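# Hang the blue mug on the mug tree

## Task

Put the blue mug on the mug tree so that it hangs by its handle and does not touch or rest on the tree's base.

## Robot and tools

Robot: two arms, left_arm (on the +y side) and right_arm, each ending in a four-digit hand (index, middle, ring, thumb). The right arm has a right hand and the left arm a mirrored left hand. Arm bases in the scene frame: left_arm (+0.023, +0.295, +0.029) m, right_arm (-0.046, -0.325, +0.029) m, each turned very slightly about z. A camera stand stands behind the arms.

Frames. Scene frame: origin at table-top height, halfway between the nominal bases; +z up, +x out over the table. Each arm reports its hand pose, velocities and target in its own base frame. Fixed cameras and the table use the scene frame. Offsets in a command are expressed in the axes of that arm's current Hand target. Hand point axes (right hand): +z runs along straight fingers toward the tips, +y points out of the palm face, +x crosses the palm away from the thumb. On the left hand +x points toward the thumb instead. A rigid mast sits on the palm side near the wrist and can collide with things.

execute_actions(actions, cameras). actions is a list of actions; each action is a list of 1 to 15 rows, each row is one 1/30 s control step, and a short action repeats its final row until 15 steps are done (0.5 s per action). Every row is one flat list of 48 numbers, each in [-1, 1], covering both arms even when one is idle, in this order: left dx, dy, dz, rx, ry, rz; 16 left hand places; left current_limit, left speed; right dx, dy, dz, rx, ry, rz; 16 right hand places; right current_limit, right speed.

Arm numbers: dx, dy, dz, rx, ry, rz are an offset, not a pose, measured from the Hand target as it stood when that action began (every row of the action is relative to that same start, not to the prior row). Scale: 1.0 equals 0.6 m of travel or 180 degrees; rx, ry, rz form a single rotation vector. Repeating an offset in a new action moves further. Zeros re-request the current target. The controller limits commanded orientation to 40 degrees from measured, and may fall short; the hand often rests short of the target, so send the remaining distance as a further offset. The right elbow sags under load, so aim higher. Readings may be a few cm off, more at long reach.

Hand numbers: only the first 4 of the 16 places are used, holding grasp numbers a, b, c, d in [-1, 1]; the other 12 must be exactly 0 or the row is rejected. All zero = open hand. a curls index and middle at the outer joints; b bends all three fingers at the knuckle; c swings the thumb across the palm and brings the index toward it; d curls the ring finger. These are goals, not changes: to hold a grip, resend the same a, b, c, d. Example tip positions: at (0, 0.75, 0.75, 0) index and middle tips sit near y +0.049, z -0.035 and the thumb near y +0.051, z -0.067 (hand point axes). current_limit maps -1..+1 to 0..550 mA (floor 11 mA); speed sets set-point speed as (speed+1)/2 of 8.5 rad/s. Defaults: current_limit +0.4, speed -0.6; last values persist.

cameras: list of names (cam_head_left, cam_head_right, cam_high, cam_low, cam_left_wrist, cam_right_wrist, all 896x504), ["all"], or []. Omitted/null gives all images only with an empty actions list. Unknown names invalidate the call. An empty actions list just observes.

Results: end_effector_position (m) and end_effector_quat_wxyz per arm in its base frame; Hand target (the clipped commanded pose, base for next offsets); joint positions, velocities (may say within noise), torques (include arm weight; joints 3 and 4 wrap at ±28 N m). Per hand motor, in the fixed order index_mcp, index_abd, index_pip, index_dip, middle_mcp, middle_abd, middle_pip, middle_dip, ring_mcp, ring_abd, ring_pip, ring_dip, thumb_cmc, thumb_axl, thumb_mcp, thumb_ipl: hand_goal, hand_measured, hand_current_ma, hand_state (moving, goal, blocked, overload); plus hand_current_limit and hand_speed. A motor at 495 mA or more for 5 s shuts off for 10 s. MOTOR HOT appears at 85 °C; at 100 °C the arm goes limp (OVER-TEMPERATURE FAULT) for 30-60 s. Holding loads, stretched poses or pushing at unreachable targets heat motors, even during thinking.

zoom_image(camera, region): enlarges [x0, y0, x1, y1] pixels (at most 504x504) of a camera's newest image.

read_manual(section): licence texts only.

finished_scene(scene=1): ends the scene irreversibly; the mug must stay hung without the robot.

Avoid: knocking objects off or out of the workspace (fails), dropping or releasing moving items, slamming or hard pushes, hitting fixed or heavy objects, letting parts fall far, any contact or squeeze between the two arms or hands, and arm stops (commands sent during a stop are lost). To stop pressing against something, command the target back past the hand point. Objects may occasionally get nudged by outside forces. Time spent thinking lets the scene run on; smooth, low-effort motion is preferred.

Each tool is called after "Emit:" as name(argument=value, ...) on one line, values as JSON.

## Session

Emit:
execute_actions(actions=[])

Scene clock: 0.00 s.
left_arm: end_effector_position=(+0.4418, -0.4200, +0.1928) hand_goal=(-0.754, +0.000, -0.576, -0.696, -0.754, +0.000, -0.576, -0.696, -0.754, +0.000, -0.576, -0.696, -0.714, -0.678, -0.226, -0.168) hand_measured=(-0.754, +0.000, -0.576, -0.696, -0.754, +0.000, -0.576, -0.696, -0.754, +0.000, -0.576, -0.696, -0.714, -0.678, -0.226, -0.168) hand_current_ma=(+0, +0, +0, +0, +0, +0, +0, +0, +0, +0, +0, +0, +0, +0, +0, +0) hand_state=(goal, goal, goal, goal, goal, goal, goal, goal, goal, goal, goal, goal, goal, goal, goal, goal) hand_current_limit=0.40 hand_speed=-0.60 end_effector_quat_wxyz=(-0.263, +0.800, -0.535, +0.068) | right_arm: end_effector_position=(+0.2369, -0.1024, +0.2386) hand_goal=(-0.754, +0.000, -0.576, -0.696, -0.754, +0.000, -0.576, -0.696, -0.754, +0.000, -0.576, -0.696, -0.714, -0.678, -0.226, -0.168) hand_measured=(-0.754, +0.000, -0.576, -0.696, -0.754, +0.000, -0.576, -0.696, -0.754, +0.000, -0.576, -0.696, -0.714, -0.678, -0.226, -0.168) hand_current_ma=(+0, +0, +0, +0, +0, +0, +0, +0, +0, +0, +0, +0, +0, +0, +0, +0) hand_state=(goal, goal, goal, goal, goal, goal, goal, goal, goal, goal, goal, goal, goal, goal, goal, goal) hand_current_limit=0.40 hand_speed=-0.60 end_effector_quat_wxyz=(+0.124, +0.112, +0.974, -0.151)
Joint positions: left_arm=[-0.786 1.968 1.987 -1.556 -0.549 1.972] | right_arm=[-0.654 0.755 0.873 -1.316 0.13 -2.02]
Joint velocities: within noise
Joint torques (N m): no reading
Heat: left arm: hottest wrist roll 35 °C; right arm: hottest elbow 37 °C.
Hand target: left_arm +0.4460, -0.4245, +0.1939; -0.262, +0.801, -0.534, +0.072 | right_arm +0.2419, -0.1063, +0.2521; +0.138, +0.113, +0.971, -0.159

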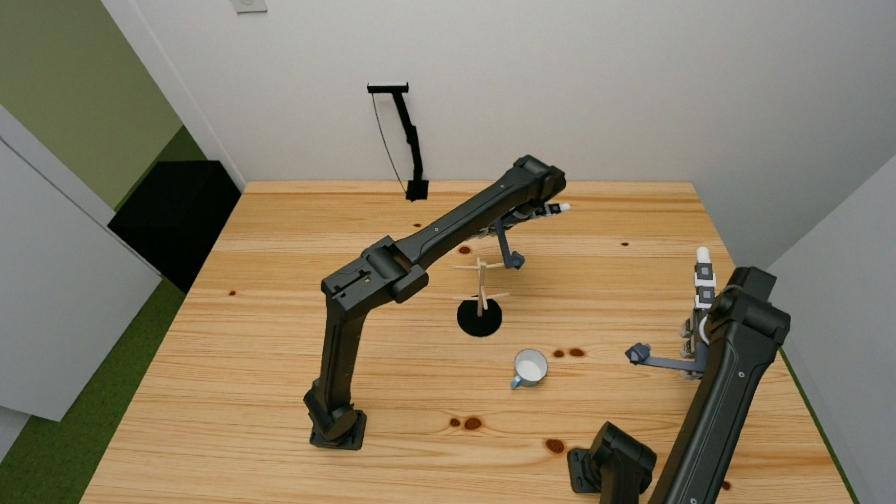

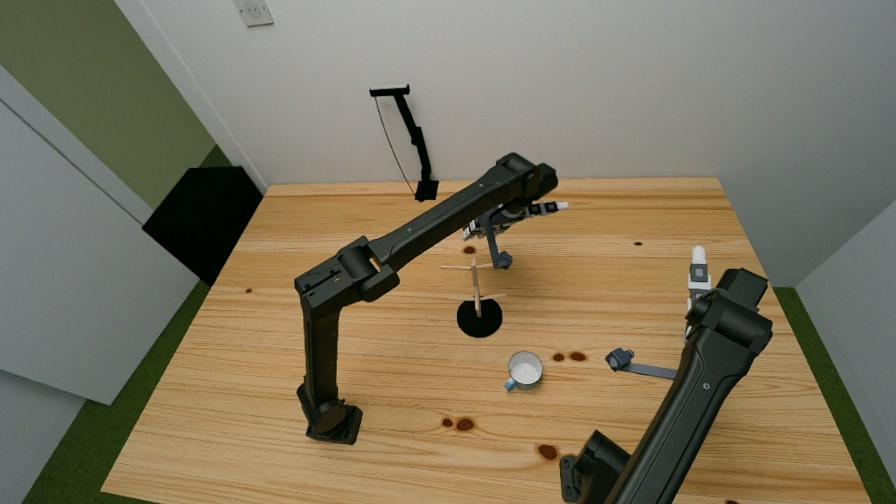

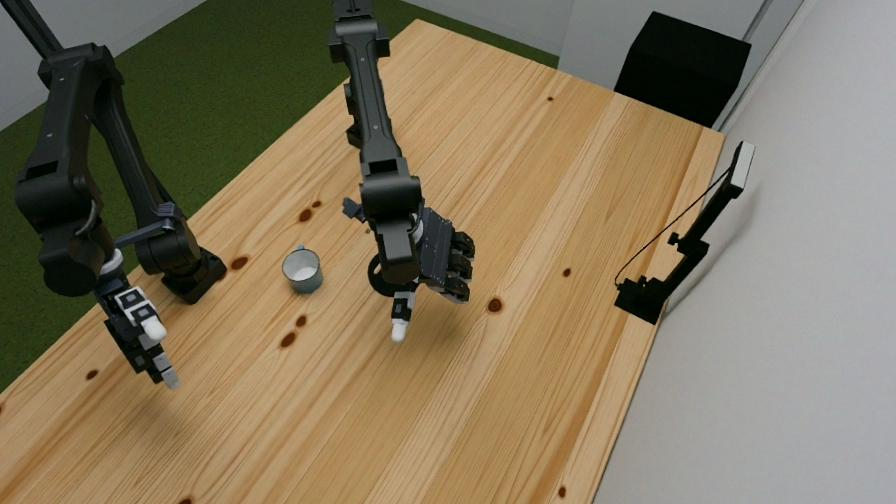

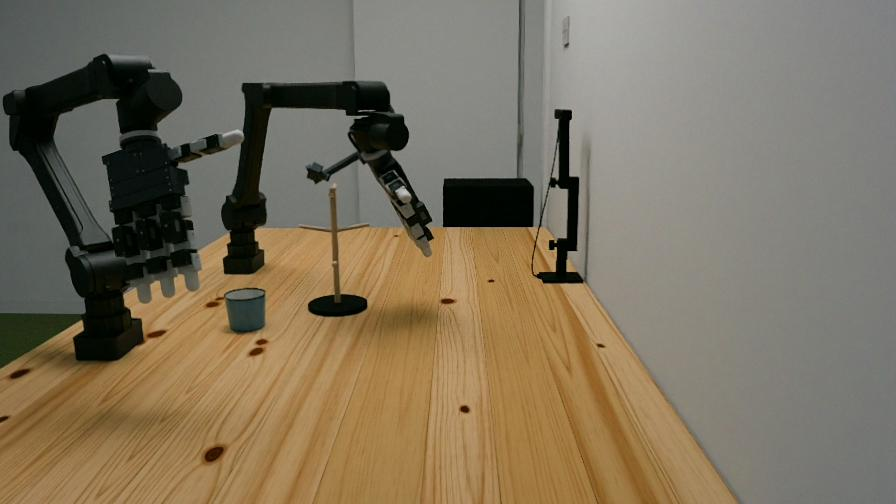

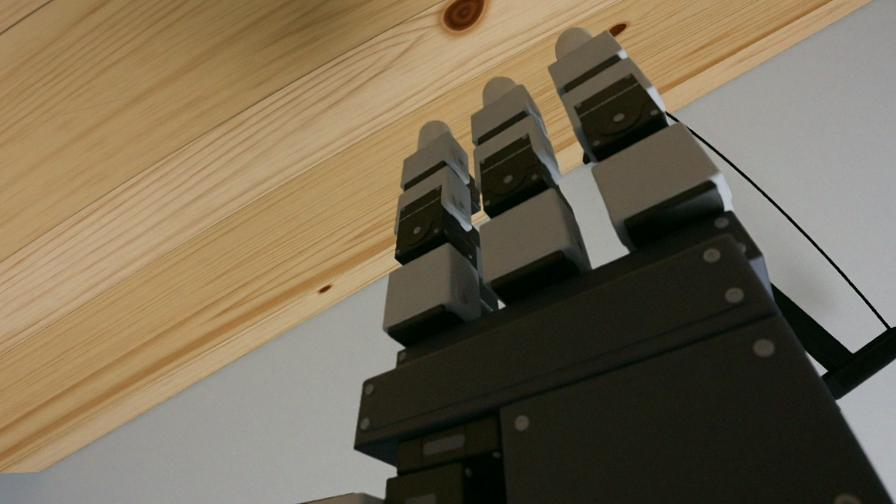

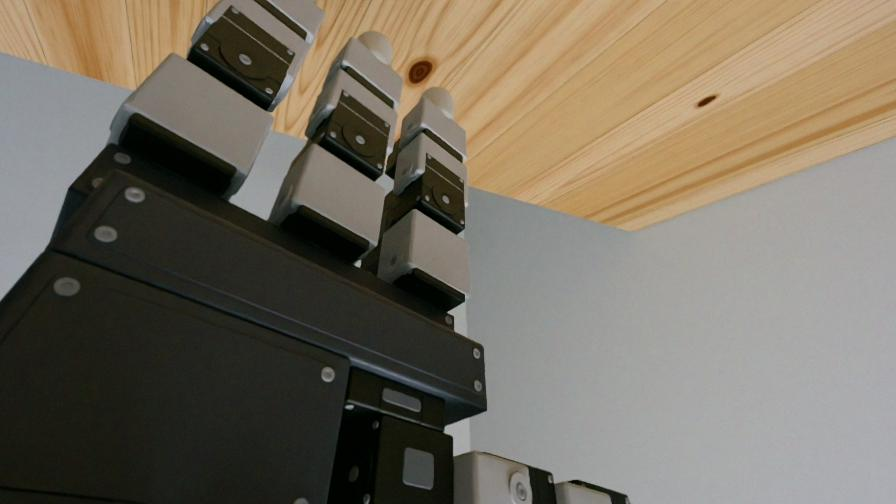

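Emit:
zoom_image(camera="cam_head_left", region=[420, 230, 620, 410])

Emit:
zoom_image(camera="cam_head_right", region=[420, 230, 620, 410])

Emit:
zoom_image(camera="cam_low", region=[200, 160, 440, 350])

Emit:
zoom_image(camera="cam_high", region=[260, 200, 460, 360])

Scaled by 2.520 from the camera's 896x504 image, which has a finer 1280x720 frame.

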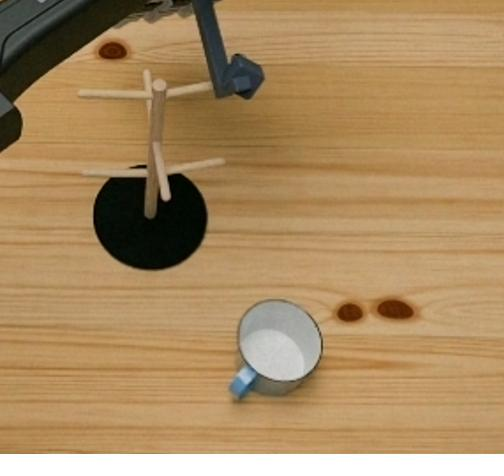

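Scaled by 2.520 from the camera's 896x504 image, which has a finer 1280x720 frame.

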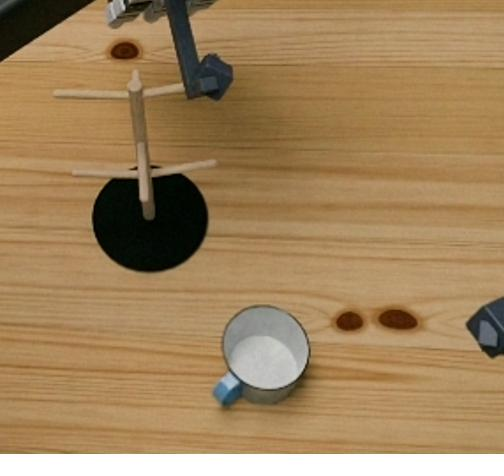

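Scaled by 2.100 from the camera's 896x504 image, which has a finer 1280x720 frame.

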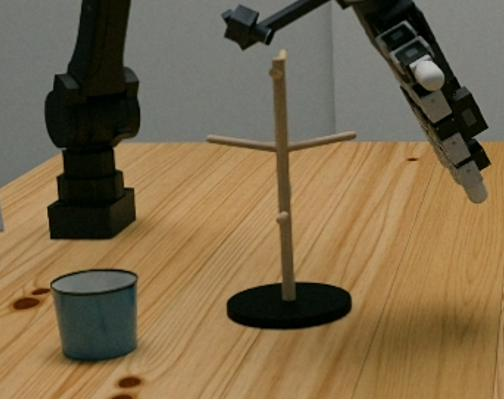

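Scaled by 2.520 from the camera's 896x504 image, which has a finer 1280x720 frame.

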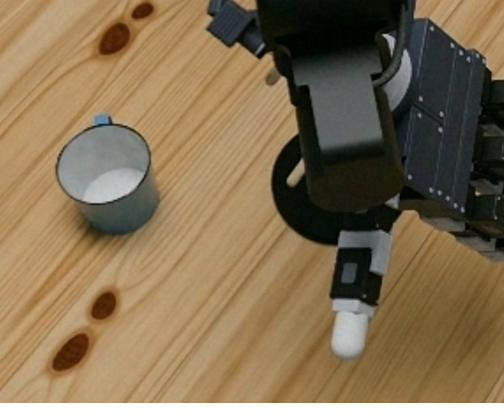

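Emit:
execute_actions(actions=[[[-0.0165,-0.0497,-0.0854,0,0,0,0,0,0,0,0,0,0,0,0,0,0,0,0,0,0,0,0.4,-0.6,0.0138,0.1133,-0.0248,-0.0065,0.0274,0.0636,0,0,0,0,0,0,0,0,0,0,0,0,0,0,0,0,0.4,-0.6]],[[-0.0165,-0.0497,-0.0854,0,0,0,0,0,0,0,0,0,0,0,0,0,0,0,0,0,0,0,0.4,-0.6,0.038,0.1087,-0.0202,-0.0065,0.0274,0.0636,0,0,0,0,0,0,0,0,0,0,0,0,0,0,0,0,0.4,-0.6]]], cameras=["cam_head_left"])

Scene clock: 412.87 s.
left_arm: end_effector_position=(+0.4434, -0.4226, +0.3076) hand_goal=(-0.750, +0.000, -0.580, -0.700, -0.750, +0.000, -0.580, -0.700, -0.750, +0.000, -0.580, -0.700, -0.710, -0.680, -0.230, -0.170) hand_measured=(-0.746, +0.000, -0.576, -0.698, -0.746, +0.000, -0.576, -0.696, -0.746, +0.000, -0.576, -0.698, -0.706, -0.678, -0.224, -0.168) hand_current_ma=(+1, +0, +0, +0, +1, +0, +0, +0, +1, +0, +0, +0, +0, +0, +2, +0) hand_state=(goal, goal, goal, goal, goal, goal, goal, goal, goal, goal, goal, goal, goal, goal, goal, goal) hand_current_limit=0.40 hand_speed=-0.60 end_effector_quat_wxyz=(-0.247, +0.796, -0.536, +0.136) | right_arm: end_effector_position=(+0.2511, +0.0300, +0.2264) hand_goal=(-0.750, +0.000, -0.580, -0.700, -0.750, +0.000, -0.580, -0.700, -0.750, +0.000, -0.580, -0.700, -0.710, -0.680, -0.230, -0.170) hand_measured=(-0.748, +0.000, -0.578, -0.698, -0.748, +0.000, -0.578, -0.698, -0.748, +0.000, -0.578, -0.698, -0.708, -0.678, -0.224, -0.168) hand_current_ma=(+1, +0, +1, +1, +1, +0, +1, +1, +1, +0, +1, +1, +0, +1, +6, +2) hand_state=(goal, goal, goal, goal, goal, goal, goal, goal, goal, goal, goal, goal, goal, goal, goal, goal) hand_current_limit=0.40 hand_speed=-0.60 end_effector_quat_wxyz=(+0.081, +0.304, +0.945, -0.091)
Joint positions: left_arm=[-0.786 1.907 2.193 -1.663 -0.542 2.024] | right_arm=[0.083 0.717 0.832 -1.604 0.231 -0.875]
Joint torques (N m): left_arm=[1.26 -20.89 11.71 0.08 -0.38 -0.04] | right_arm=[0.97 -0.97 12 0.08 0.45 0.26]
Heat: left arm: hottest elbow 48 °C; right arm: hottest elbow 53 °C.
Hand target: left_arm +0.4460, -0.4245, +0.3142; -0.262, +0.801, -0.534, +0.072 | right_arm +0.2552, +0.0325, +0.2362; +0.085, +0.313, +0.941, -0.099
Off the commanded pose: left_arm 0.007 m, 8 deg | right_arm 0.011 m, 2 deg.
joint sent to its limit (left arm) — joint 4 (wrist pitch), lower limit. The joint targets are off in orientation, not in position.
Images, in order (width x height): cam_head_left 896x504.

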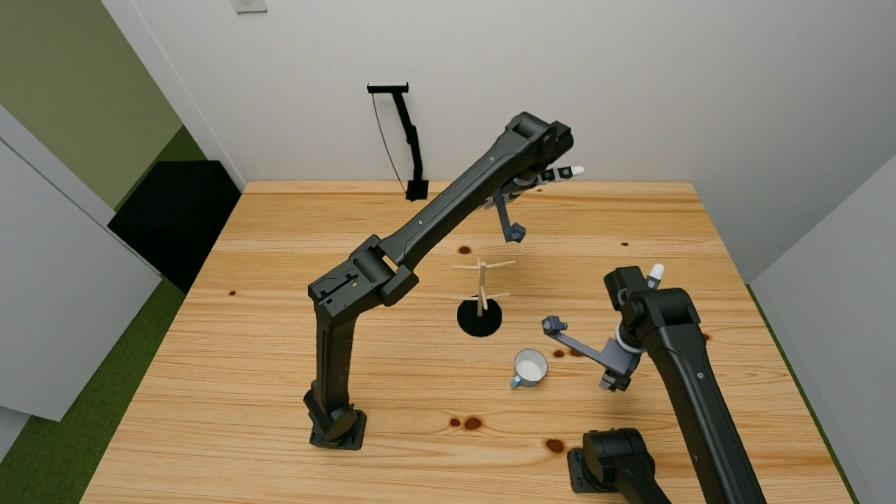

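Emit:
execute_actions(actions=[[[-0.126,-0.0255,0.039,0,0,0,0,0,0,0,0,0,0,0,0,0,0,0,0,0,0,0,0.4,-0.6,0.0603,0.0992,-0.0138,-0.0065,0.0274,0.0636,0,0,0,0,0,0,0,0,0,0,0,0,0,0,0,0,0.4,-0.6]],[[-0.126,-0.0255,0.039,0,0,0,0,0,0,0,0,0,0,0,0,0,0,0,0,0,0,0,0.4,-0.6,0.0798,0.0853,-0.006,-0.0065,0.0274,0.0636,0,0,0,0,0,0,0,0,0,0,0,0,0,0,0,0,0.4,-0.6]],[[-0.126,-0.0255,0.039,0,0,0,0,0,0,0,0,0,0,0,0,0,0,0,0,0,0,0,0.4,-0.6,0.0952,0.0678,0.003,-0.0065,0.0274,0.0636,0,0,0,0,0,0,0,0,0,0,0,0,0,0,0,0,0.4,-0.6]]], cameras=["cam_head_left", "cam_high"])

Scene clock: 420.37 s.
left_arm: end_effector_position=(+0.4147, -0.1833, +0.3161) hand_goal=(-0.750, +0.000, -0.580, -0.700, -0.750, +0.000, -0.580, -0.700, -0.750, +0.000, -0.580, -0.700, -0.710, -0.680, -0.230, -0.170) hand_measured=(-0.744, +0.000, -0.576, -0.698, -0.744, +0.000, -0.576, -0.696, -0.744, +0.000, -0.576, -0.698, -0.704, -0.678, -0.224, -0.168) hand_current_ma=(+1, +0, +0, +0, +1, +0, +0, +0, +1, +0, +0, +0, +1, +0, +2, +0) hand_state=(goal, goal, goal, goal, goal, goal, goal, goal, goal, goal, goal, goal, goal, goal, goal, goal) hand_current_limit=0.40 hand_speed=-0.60 end_effector_quat_wxyz=(-0.300, +0.845, -0.440, +0.040) | right_arm: end_effector_position=(+0.2650, +0.2239, +0.1927) hand_goal=(-0.750, +0.000, -0.580, -0.700, -0.750, +0.000, -0.580, -0.700, -0.750, +0.000, -0.580, -0.700, -0.710, -0.680, -0.230, -0.170) hand_measured=(-0.748, +0.000, -0.578, -0.698, -0.748, +0.000, -0.578, -0.698, -0.748, +0.000, -0.578, -0.698, -0.710, -0.678, -0.224, -0.168) hand_current_ma=(+0, +0, +1, +1, +1, +0, +1, +1, +1, +0, +1, +1, +0, +1, +5, +2) hand_state=(goal, goal, goal, goal, goal, goal, goal, goal, goal, goal, goal, goal, goal, goal, goal, goal) hand_current_limit=0.40 hand_speed=-0.60 end_effector_quat_wxyz=(-0.006, +0.582, +0.813, -0.024)
Joint positions: left_arm=[-0.48 1.53 1.715 -1.664 -0.609 2.081] | right_arm=[0.884 1.113 0.964 -1.471 -0.01 0.555]
Joint torques (N m): left_arm=[0.38 -15.38 8.85 0.83 -0.64 -0.04] | right_arm=[1.08 -5.6 13.75 0.4 0.23 0.19]
Heat: left arm: hottest elbow 49 °C; right arm: hottest elbow 53 °C.
Hand target: left_arm +0.4160, -0.1845, +0.3143; -0.262, +0.801, -0.534, +0.072 | right_arm +0.2753, +0.2407, +0.2128; +0.000, +0.584, +0.812, +0.000
Off the commanded pose: left_arm 0.002 m, 13 deg | right_arm 0.028 m, 3 deg.
joint sent to its limit (left arm) — joint 6 (wrist roll), upper limit. The joint targets are off in orientation, not in position.
Images, in order (width x height): cam_head_left 896x504, cam_high 896x504.

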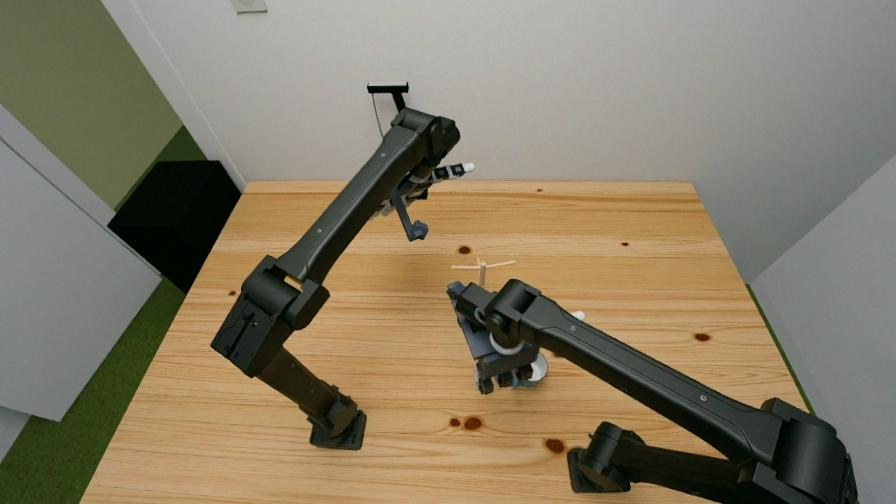

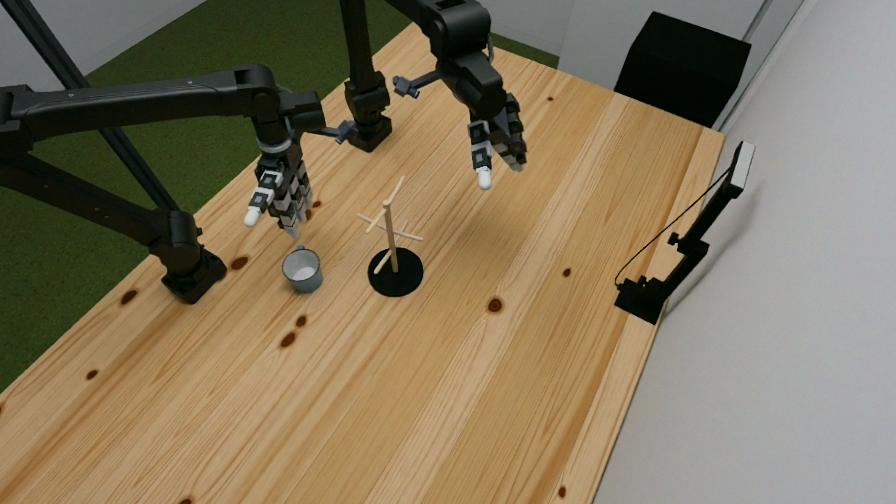

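Emit:
zoom_image(camera="cam_high", region=[220, 120, 460, 310])

Emit:
zoom_image(camera="cam_head_left", region=[430, 240, 610, 410])

Scaled by 2.100 from the camera's 896x504 image, which has a finer 1280x720 frame.

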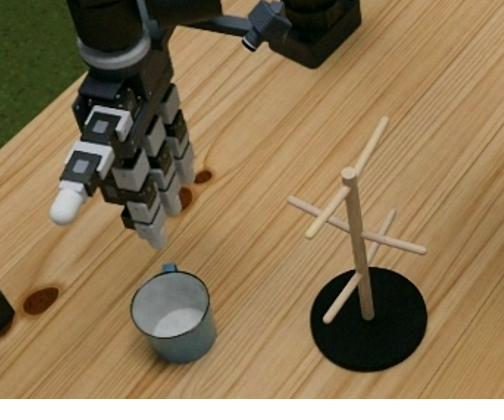

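Scaled by 2.800 from the camera's 896x504 image, which has a finer 1280x720 frame.

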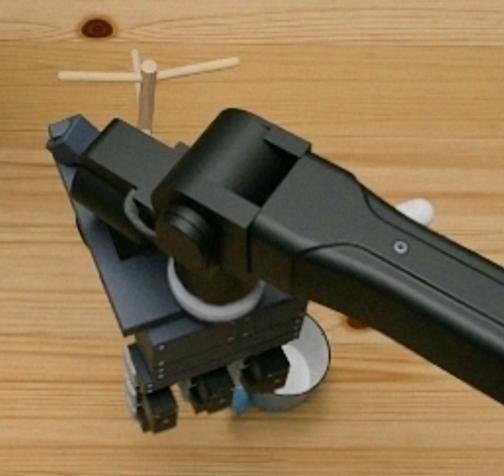

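Emit:
execute_actions(actions=[[[-0.1,-0.02,0.03,0,0,0,0,0,0,0,0,0,0,0,0,0,0,0,0,0,0,0,0.4,-0.6,0.0373,0.0617,0,0,0,0,0,0,0,0,0,0,0,0,0,0,0,0,0,0,0,0,0.4,-0.6]],[[-0.1,-0.02,0.03,0,0,0,0,0,0,0,0,0,0,0,0,0,0,0,0,0,0,0,0.4,-0.6,0,0,0.08,0,0,0,0,0,0,0,0,0,0,0,0,0,0,0,0,0,0,0,0.4,-0.6]],[[0,0,0,0,0,0,0,0,0,0,0,0,0,0,0,0,0,0,0,0,0,0,0.4,-0.6,0,0,0,0,0,0,0,0,0,0,0,0,0,0,0,0,0,0,0,0,0,0,0.4,-0.6]]], cameras=["cam_head_left", "cam_high", "cam_low"])

Emit:
zoom_image(camera="cam_high", region=[220, 160, 400, 310])

Emit:
zoom_image(camera="cam_low", region=[150, 180, 390, 370])

Scene clock: 448.37 s.
left_arm: end_effector_position=(+0.4005, -0.0594, +0.3137) hand_goal=(-0.750, +0.000, -0.580, -0.700, -0.750, +0.000, -0.580, -0.700, -0.750, +0.000, -0.580, -0.700, -0.710, -0.680, -0.230, -0.170) hand_measured=(-0.744, +0.000, -0.576, -0.698, -0.744, +0.000, -0.576, -0.696, -0.744, +0.000, -0.576, -0.698, -0.704, -0.678, -0.224, -0.168) hand_current_ma=(+1, +0, +0, +0, +1, +0, +0, +0, +1, +0, +0, +0, +1, +0, +2, +0) hand_state=(goal, goal, goal, goal, goal, goal, goal, goal, goal, goal, goal, goal, goal, goal, goal, goal) hand_current_limit=0.40 hand_speed=-0.60 end_effector_quat_wxyz=(-0.348, +0.873, -0.343, -0.009) | right_arm: end_effector_position=(+0.3025, +0.2688, +0.1644) hand_goal=(-0.750, +0.000, -0.580, -0.700, -0.750, +0.000, -0.580, -0.700, -0.750, +0.000, -0.580, -0.700, -0.710, -0.680, -0.230, -0.170) hand_measured=(-0.748, +0.000, -0.578, -0.698, -0.748, +0.000, -0.578, -0.698, -0.748, +0.000, -0.578, -0.698, -0.710, -0.678, -0.224, -0.168) hand_current_ma=(+0, +0, +1, +1, +1, +0, +1, +1, +1, +0, +1, +1, +0, +1, +5, +2) hand_state=(goal, goal, goal, goal, goal, goal, goal, goal, goal, goal, goal, goal, goal, goal, goal, goal) hand_current_limit=0.40 hand_speed=-0.60 end_effector_quat_wxyz=(-0.003, +0.583, +0.813, -0.005)
Joint positions: left_arm=[-0.265 1.409 1.569 -1.659 -0.708 2.081] | right_arm=[0.885 1.267 1.004 -1.319 -0.005 0.559]
Joint torques (N m): left_arm=[1.03 -13.39 9.21 0.29 -0.79 -0.04] | right_arm=[1.2 -8.06 9.58 0.54 0.24 0.17]
Heat: left arm: hottest elbow 48 °C; right arm: hottest elbow 58 °C.
Hand target: left_arm +0.3995, -0.0580, +0.3152; -0.262, +0.801, -0.534, +0.072 | right_arm +0.3033, +0.2736, +0.1646; +0.000, +0.584, +0.812, +0.000
Off the commanded pose: left_arm 0.002 m, 27 deg | right_arm 0.005 m, 1 deg.
joint sent to its limit (left arm) — joint 6 (wrist roll), upper limit. The joint targets are off in orientation, not in position.
Images, in order (width x height): cam_head_left 896x504, cam_high 896x504, cam_low 896x504.

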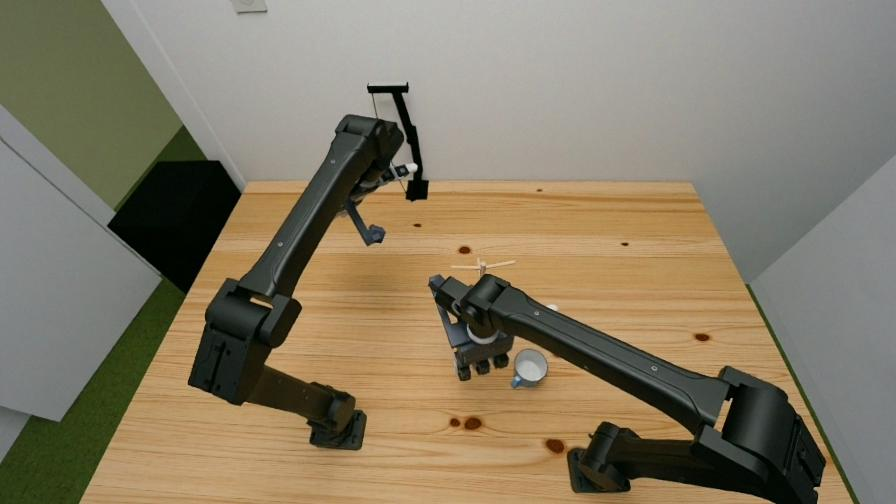

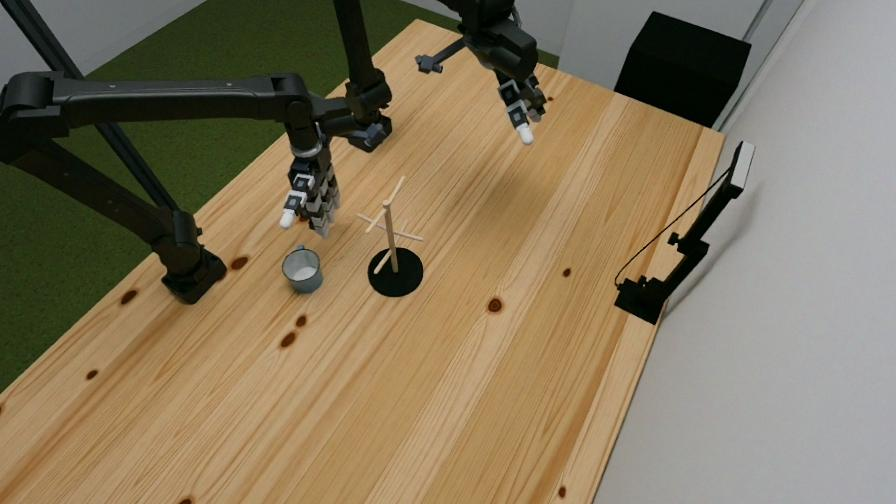

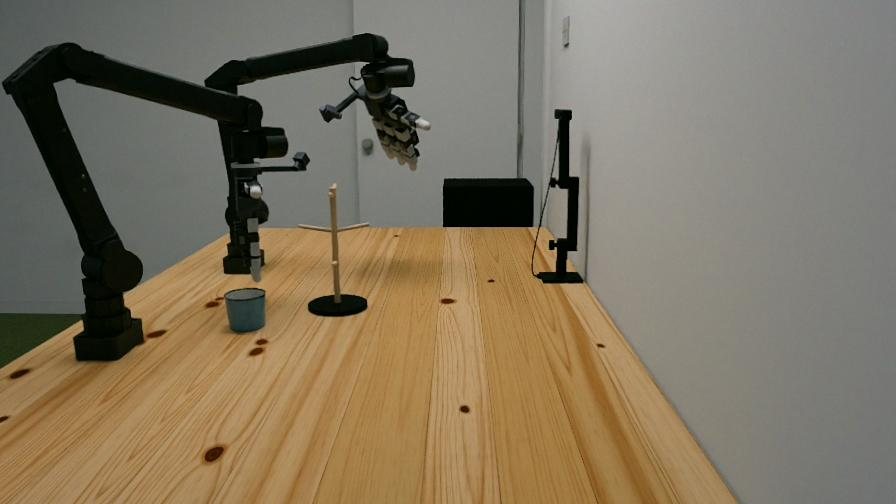

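Scaled by 2.800 from the camera's 896x504 image, which has a finer 1280x720 frame.

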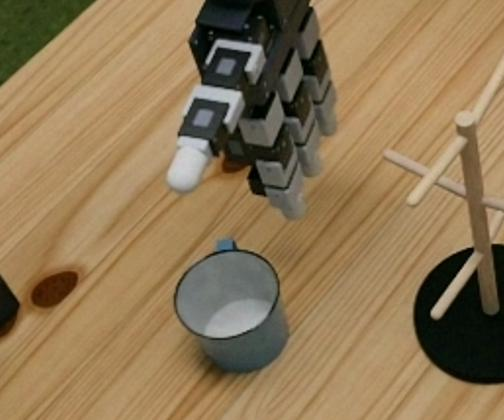

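Scaled by 2.100 from the camera's 896x504 image, which has a finer 1280x720 frame.

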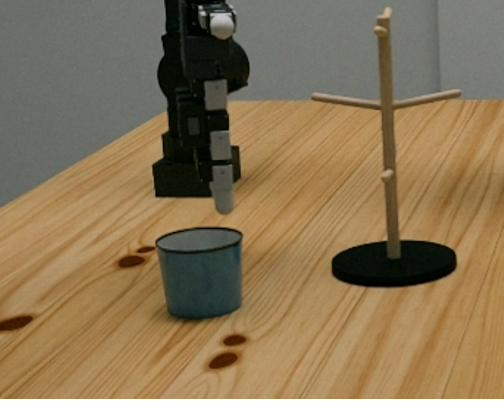

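Emit:
execute_actions(actions=[[[0,0,0,0,0,0,0,0,0,0,0,0,0,0,0,0,0,0,0,0,0,0,0.4,-0.6,0.0061,-0.005,0.046,0,0,0,0,0,0,0,0,0,0,0,0,0,0,0,0,0,0,0,0.4,-0.6]],[[0,0,0,0,0,0,0,0,0,0,0,0,0,0,0,0,0,0,0,0,0,0,0.4,-0.6,0.0061,-0.005,0.046,0,0,0,0,0,0,0,0,0,0,0,0,0,0,0,0,0,0,0,0.4,-0.6]],[[0,0,0,0,0,0,0,0,0,0,0,0,0,0,0,0,0,0,0,0,0,0,0.4,-0.6,-0.0148,-0.0279,0,0,0,0,0,0,0,0,0,0,0,0,0,0,0,0,0,0,0,0,0.4,-0.6]]], cameras=["cam_high", "cam_low"])

Emit:
zoom_image(camera="cam_high", region=[220, 160, 400, 310])

Emit:
zoom_image(camera="cam_low", region=[150, 180, 390, 370])

Scene clock: 467.20 s.
left_arm: end_effector_position=(+0.4005, -0.0594, +0.3137) hand_goal=(-0.750, +0.000, -0.580, -0.700, -0.750, +0.000, -0.580, -0.700, -0.750, +0.000, -0.580, -0.700, -0.710, -0.680, -0.230, -0.170) hand_measured=(-0.744, +0.000, -0.576, -0.698, -0.744, +0.000, -0.576, -0.696, -0.744, +0.000, -0.576, -0.698, -0.704, -0.678, -0.224, -0.168) hand_current_ma=(+1, +0, +0, +0, +1, +0, +0, +0, +1, +0, +0, +0, +1, +0, +2, +0) hand_state=(goal, goal, goal, goal, goal, goal, goal, goal, goal, goal, goal, goal, goal, goal, goal, goal) hand_current_limit=0.40 hand_speed=-0.60 end_effector_quat_wxyz=(-0.348, +0.873, -0.343, -0.009) | right_arm: end_effector_position=(+0.2843, +0.2613, +0.1048) hand_goal=(-0.750, +0.000, -0.580, -0.700, -0.750, +0.000, -0.580, -0.700, -0.750, +0.000, -0.580, -0.700, -0.710, -0.680, -0.230, -0.170) hand_measured=(-0.748, +0.000, -0.578, -0.698, -0.748, +0.000, -0.578, -0.698, -0.748, +0.000, -0.578, -0.698, -0.710, -0.678, -0.224, -0.168) hand_current_ma=(+0, +0, +1, +1, +1, +0, +1, +1, +1, +0, +1, +1, +0, +1, +5, +2) hand_state=(goal, goal, goal, goal, goal, goal, goal, goal, goal, goal, goal, goal, goal, goal, goal, goal) hand_current_limit=0.40 hand_speed=-0.60 end_effector_quat_wxyz=(-0.002, +0.583, +0.812, -0.008)
Joint positions: left_arm=[-0.265 1.409 1.569 -1.659 -0.708 2.081] | right_arm=[0.915 1.283 0.853 -1.157 -0.004 0.59]
Joint torques (N m): left_arm=[0.97 -13.27 9.21 0.28 -0.79 -0.04] | right_arm=[1.14 -8.82 8.55 0.34 0.19 0.24]
Heat: left arm: hottest elbow 47 °C; right arm: hottest elbow 56 °C.
Hand target: left_arm +0.3995, -0.0580, +0.3152; -0.262, +0.801, -0.534, +0.072 | right_arm +0.2822, +0.2649, +0.1095; +0.000, +0.584, +0.812, +0.000
Off the commanded pose: left_arm 0.002 m, 27 deg | right_arm 0.006 m, 1 deg.
joint sent to its limit (left arm) — joint 6 (wrist roll), upper limit. The joint targets are off in orientation, not in position.
Images, in order (width x height): cam_high 896x504, cam_low 896x504.

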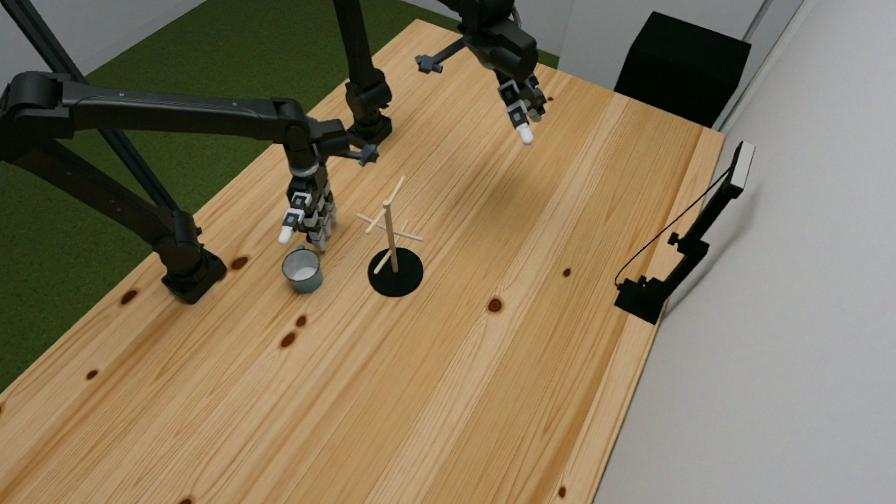

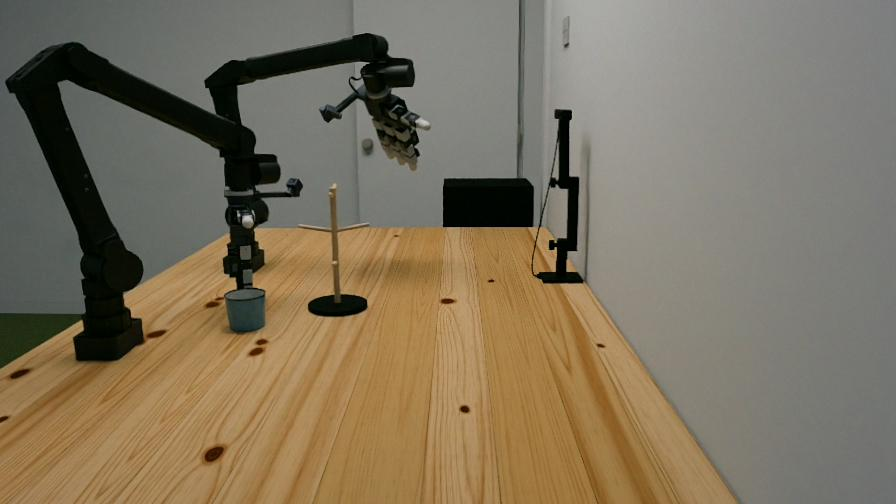

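Scaled by 2.800 from the camera's 896x504 image, which has a finer 1280x720 frame.

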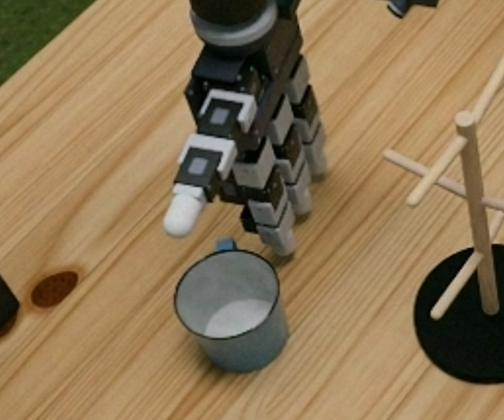

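Scaled by 2.100 from the camera's 896x504 image, which has a finer 1280x720 frame.

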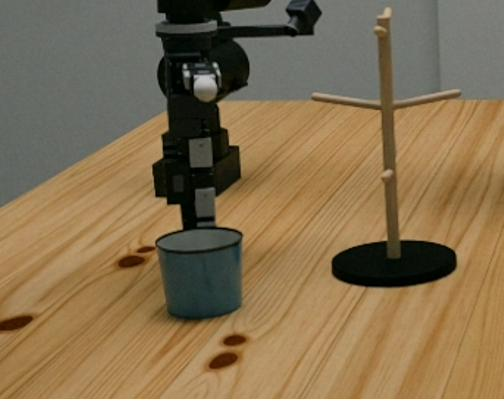

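Emit:
execute_actions(actions=[[[0,0,0,0,0,0,0,0,0,0,0,0,0,0,0,0,0,0,0,0,0,0,0.4,-0.6,-0.0172,-0.0257,0,0,0,0,0,0,0,0,0,0,0,0,0,0,0,0,0,0,0,0,0.4,-0.6]],[[0,0,0,0,0,0,0,0,0,0,0,0,0,0,0,0,0,0,0,0,0,0,0.4,-0.6,-0.0172,-0.0257,0,0,0,0,0,0,0,0,0,0,0,0,0,0,0,0,0,0,0,0,0.4,-0.6]],[[0,0,0,0,0,0,0,0,0,0,0,0,0,0,0,0,0,0,0,0,0,0,0.4,-0.6,-0.0172,-0.0257,0,0,0,0,0,0,0,0,0,0,0,0,0,0,0,0,0,0,0,0,0.4,-0.6]]], cameras=["cam_high", "cam_head_right"])

Emit:
zoom_image(camera="cam_high", region=[220, 160, 400, 310])

Emit:
zoom_image(camera="cam_head_right", region=[430, 240, 610, 410])

Scene clock: 477.43 s.
left_arm: end_effector_position=(+0.4005, -0.0594, +0.3137) hand_goal=(-0.750, +0.000, -0.580, -0.700, -0.750, +0.000, -0.580, -0.700, -0.750, +0.000, -0.580, -0.700, -0.710, -0.680, -0.230, -0.170) hand_measured=(-0.744, +0.000, -0.576, -0.698, -0.744, +0.000, -0.576, -0.696, -0.744, +0.000, -0.576, -0.698, -0.704, -0.678, -0.224, -0.168) hand_current_ma=(+1, +0, +0, +0, +1, +0, +0, +0, +1, +0, +0, +0, +1, +0, +2, +0) hand_state=(goal, goal, goal, goal, goal, goal, goal, goal, goal, goal, goal, goal, goal, goal, goal, goal) hand_current_limit=0.40 hand_speed=-0.60 end_effector_quat_wxyz=(-0.348, +0.873, -0.343, -0.009) | right_arm: end_effector_position=(+0.2530, +0.2221, +0.1083) hand_goal=(-0.750, +0.000, -0.580, -0.700, -0.750, +0.000, -0.580, -0.700, -0.750, +0.000, -0.580, -0.700, -0.710, -0.680, -0.230, -0.170) hand_measured=(-0.748, +0.008, -0.578, -0.698, -0.748, +0.000, -0.578, -0.698, -0.748, +0.000, -0.578, -0.698, -0.710, -0.678, -0.224, -0.168) hand_current_ma=(+1, +5, +1, +1, +0, +0, +1, +1, +0, +0, +1, +1, +0, +1, +5, +2) hand_state=(goal, goal, goal, goal, goal, goal, goal, goal, goal, goal, goal, goal, goal, goal, goal, goal) hand_current_limit=0.40 hand_speed=-0.60 end_effector_quat_wxyz=(-0.002, +0.583, +0.812, +0.003)
Joint positions: left_arm=[-0.265 1.409 1.569 -1.659 -0.708 2.081] | right_arm=[0.918 1.119 0.729 -1.175 -0.004 0.593]
Joint torques (N m): left_arm=[0.97 -13.27 9.21 0.28 -0.79 -0.04] | right_arm=[0.91 -6.36 8.8 -0.36 0.2 0.23]
Heat: left arm: hottest elbow 47 °C; right arm: hottest elbow 55 °C.
Hand target: left_arm +0.3995, -0.0580, +0.3152; -0.262, +0.801, -0.534, +0.072 | right_arm +0.2483, +0.2208, +0.1096; +0.000, +0.584, +0.812, +0.000
Off the commanded pose: left_arm 0.002 m, 27 deg | right_arm 0.005 m, 0 deg.
joint sent to its limit (left arm) — joint 6 (wrist roll), upper limit. The joint targets are off in orientation, not in position.
Images, in order (width x height): cam_head_right 896x504, cam_high 896x504.

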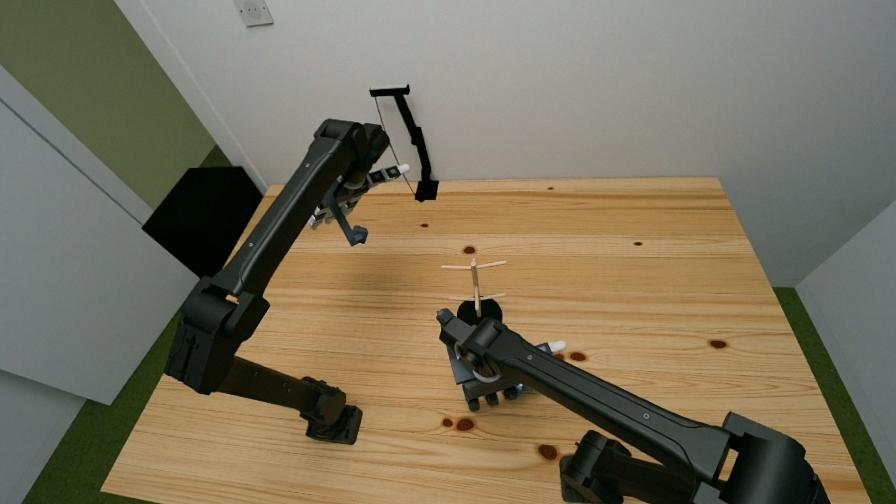

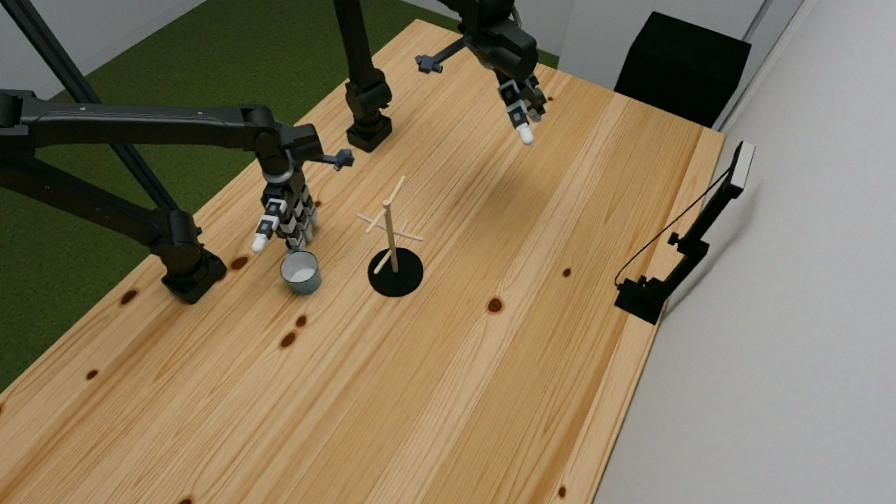

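Scaled by 2.800 from the camera's 896x504 image, which has a finer 1280x720 frame.

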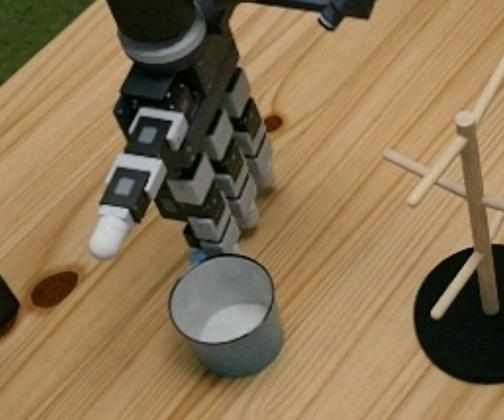

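Scaled by 2.800 from the camera's 896x504 image, which has a finer 1280x720 frame.

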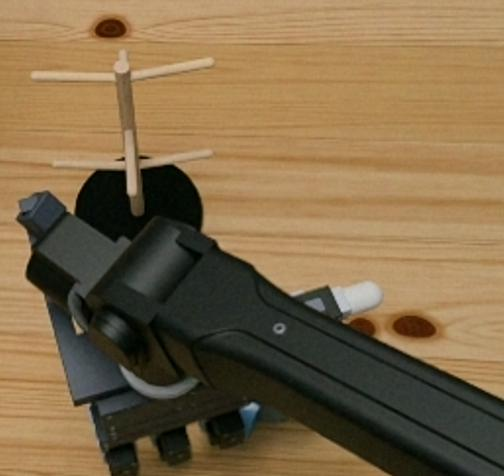

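Emit:
execute_actions(actions=[[[0,0,0,0,0,0,0,0,0,0,0,0,0,0,0,0,0,0,0,0,0,0,0.4,-0.6,-0.0145,-0.0223,0,0,0,0,0,0,0,0,0,0,0,0,0,0,0,0,0,0,0,0,0.4,-0.6]],[[0,0,0,0,0,0,0,0,0,0,0,0,0,0,0,0,0,0,0,0,0,0,0.4,-0.6,0,0,0,0,0,0,0,0,0,0,0,0,0,0,0,0,0,0,0,0,0,0,0.4,-0.6]]], cameras=["cam_high"])

Emit:
zoom_image(camera="cam_high", region=[220, 160, 400, 310])

Scene clock: 484.93 s.
left_arm: end_effector_position=(+0.4005, -0.0594, +0.3137) hand_goal=(-0.750, +0.000, -0.580, -0.700, -0.750, +0.000, -0.580, -0.700, -0.750, +0.000, -0.580, -0.700, -0.710, -0.680, -0.230, -0.170) hand_measured=(-0.744, +0.000, -0.576, -0.698, -0.744, +0.000, -0.576, -0.696, -0.744, +0.000, -0.576, -0.698, -0.704, -0.678, -0.224, -0.168) hand_current_ma=(+1, +0, +0, +0, +1, +0, +0, +0, +1, +0, +0, +0, +1, +0, +2, +0) hand_state=(goal, goal, goal, goal, goal, goal, goal, goal, goal, goal, goal, goal, goal, goal, goal, goal) hand_current_limit=0.40 hand_speed=-0.60 end_effector_quat_wxyz=(-0.348, +0.873, -0.343, -0.009) | right_arm: end_effector_position=(+0.2429, +0.2095, +0.1082) hand_goal=(-0.750, +0.000, -0.580, -0.700, -0.750, +0.000, -0.580, -0.700, -0.750, +0.000, -0.580, -0.700, -0.710, -0.680, -0.230, -0.170) hand_measured=(-0.746, +0.006, -0.578, -0.698, -0.748, +0.000, -0.578, -0.698, -0.748, +0.000, -0.578, -0.698, -0.710, -0.678, -0.224, -0.168) hand_current_ma=(+2, +3, +1, +1, +0, +0, +1, +1, +0, +0, +1, +1, +0, +1, +5, +2) hand_state=(goal, goal, goal, goal, goal, goal, goal, goal, goal, goal, goal, goal, goal, goal, goal, goal) hand_current_limit=0.40 hand_speed=-0.60 end_effector_quat_wxyz=(-0.002, +0.583, +0.812, +0.003)
Joint positions: left_arm=[-0.265 1.409 1.569 -1.659 -0.708 2.081] | right_arm=[0.919 1.069 0.695 -1.192 -0.004 0.594]
Joint torques (N m): left_arm=[0.97 -13.33 9.21 0.29 -0.79 -0.04] | right_arm=[1.44 -5.89 8.76 -0.35 0.23 0.18]
Heat: left arm: hottest elbow 46 °C; right arm: hottest elbow 54 °C.
Hand target: left_arm +0.3995, -0.0580, +0.3152; -0.262, +0.801, -0.534, +0.072 | right_arm +0.2383, +0.2082, +0.1096; +0.000, +0.584, +0.812, +0.000
Off the commanded pose: left_arm 0.002 m, 27 deg | right_arm 0.005 m, 0 deg.
joint sent to its limit (left arm) — joint 6 (wrist roll), upper limit. The joint targets are off in orientation, not in position.
Images, in order (width x height): cam_high 896x504.

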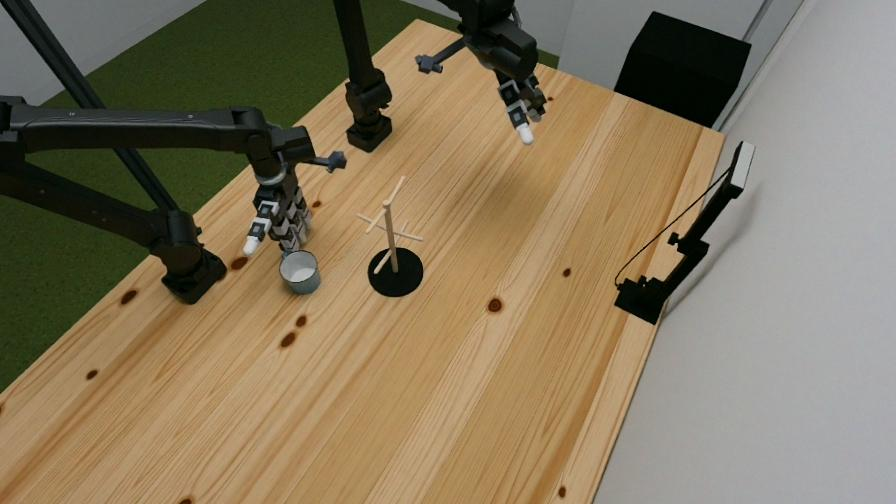

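Scaled by 2.800 from the camera's 896x504 image, which has a finer 1280x720 frame.

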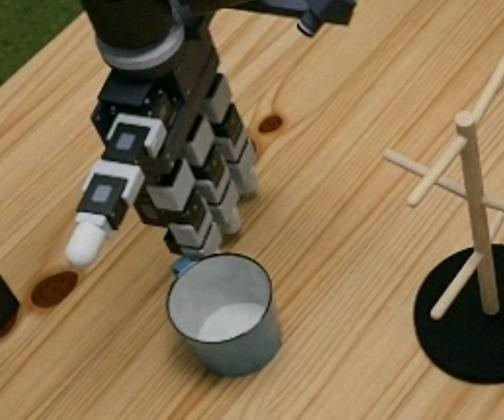

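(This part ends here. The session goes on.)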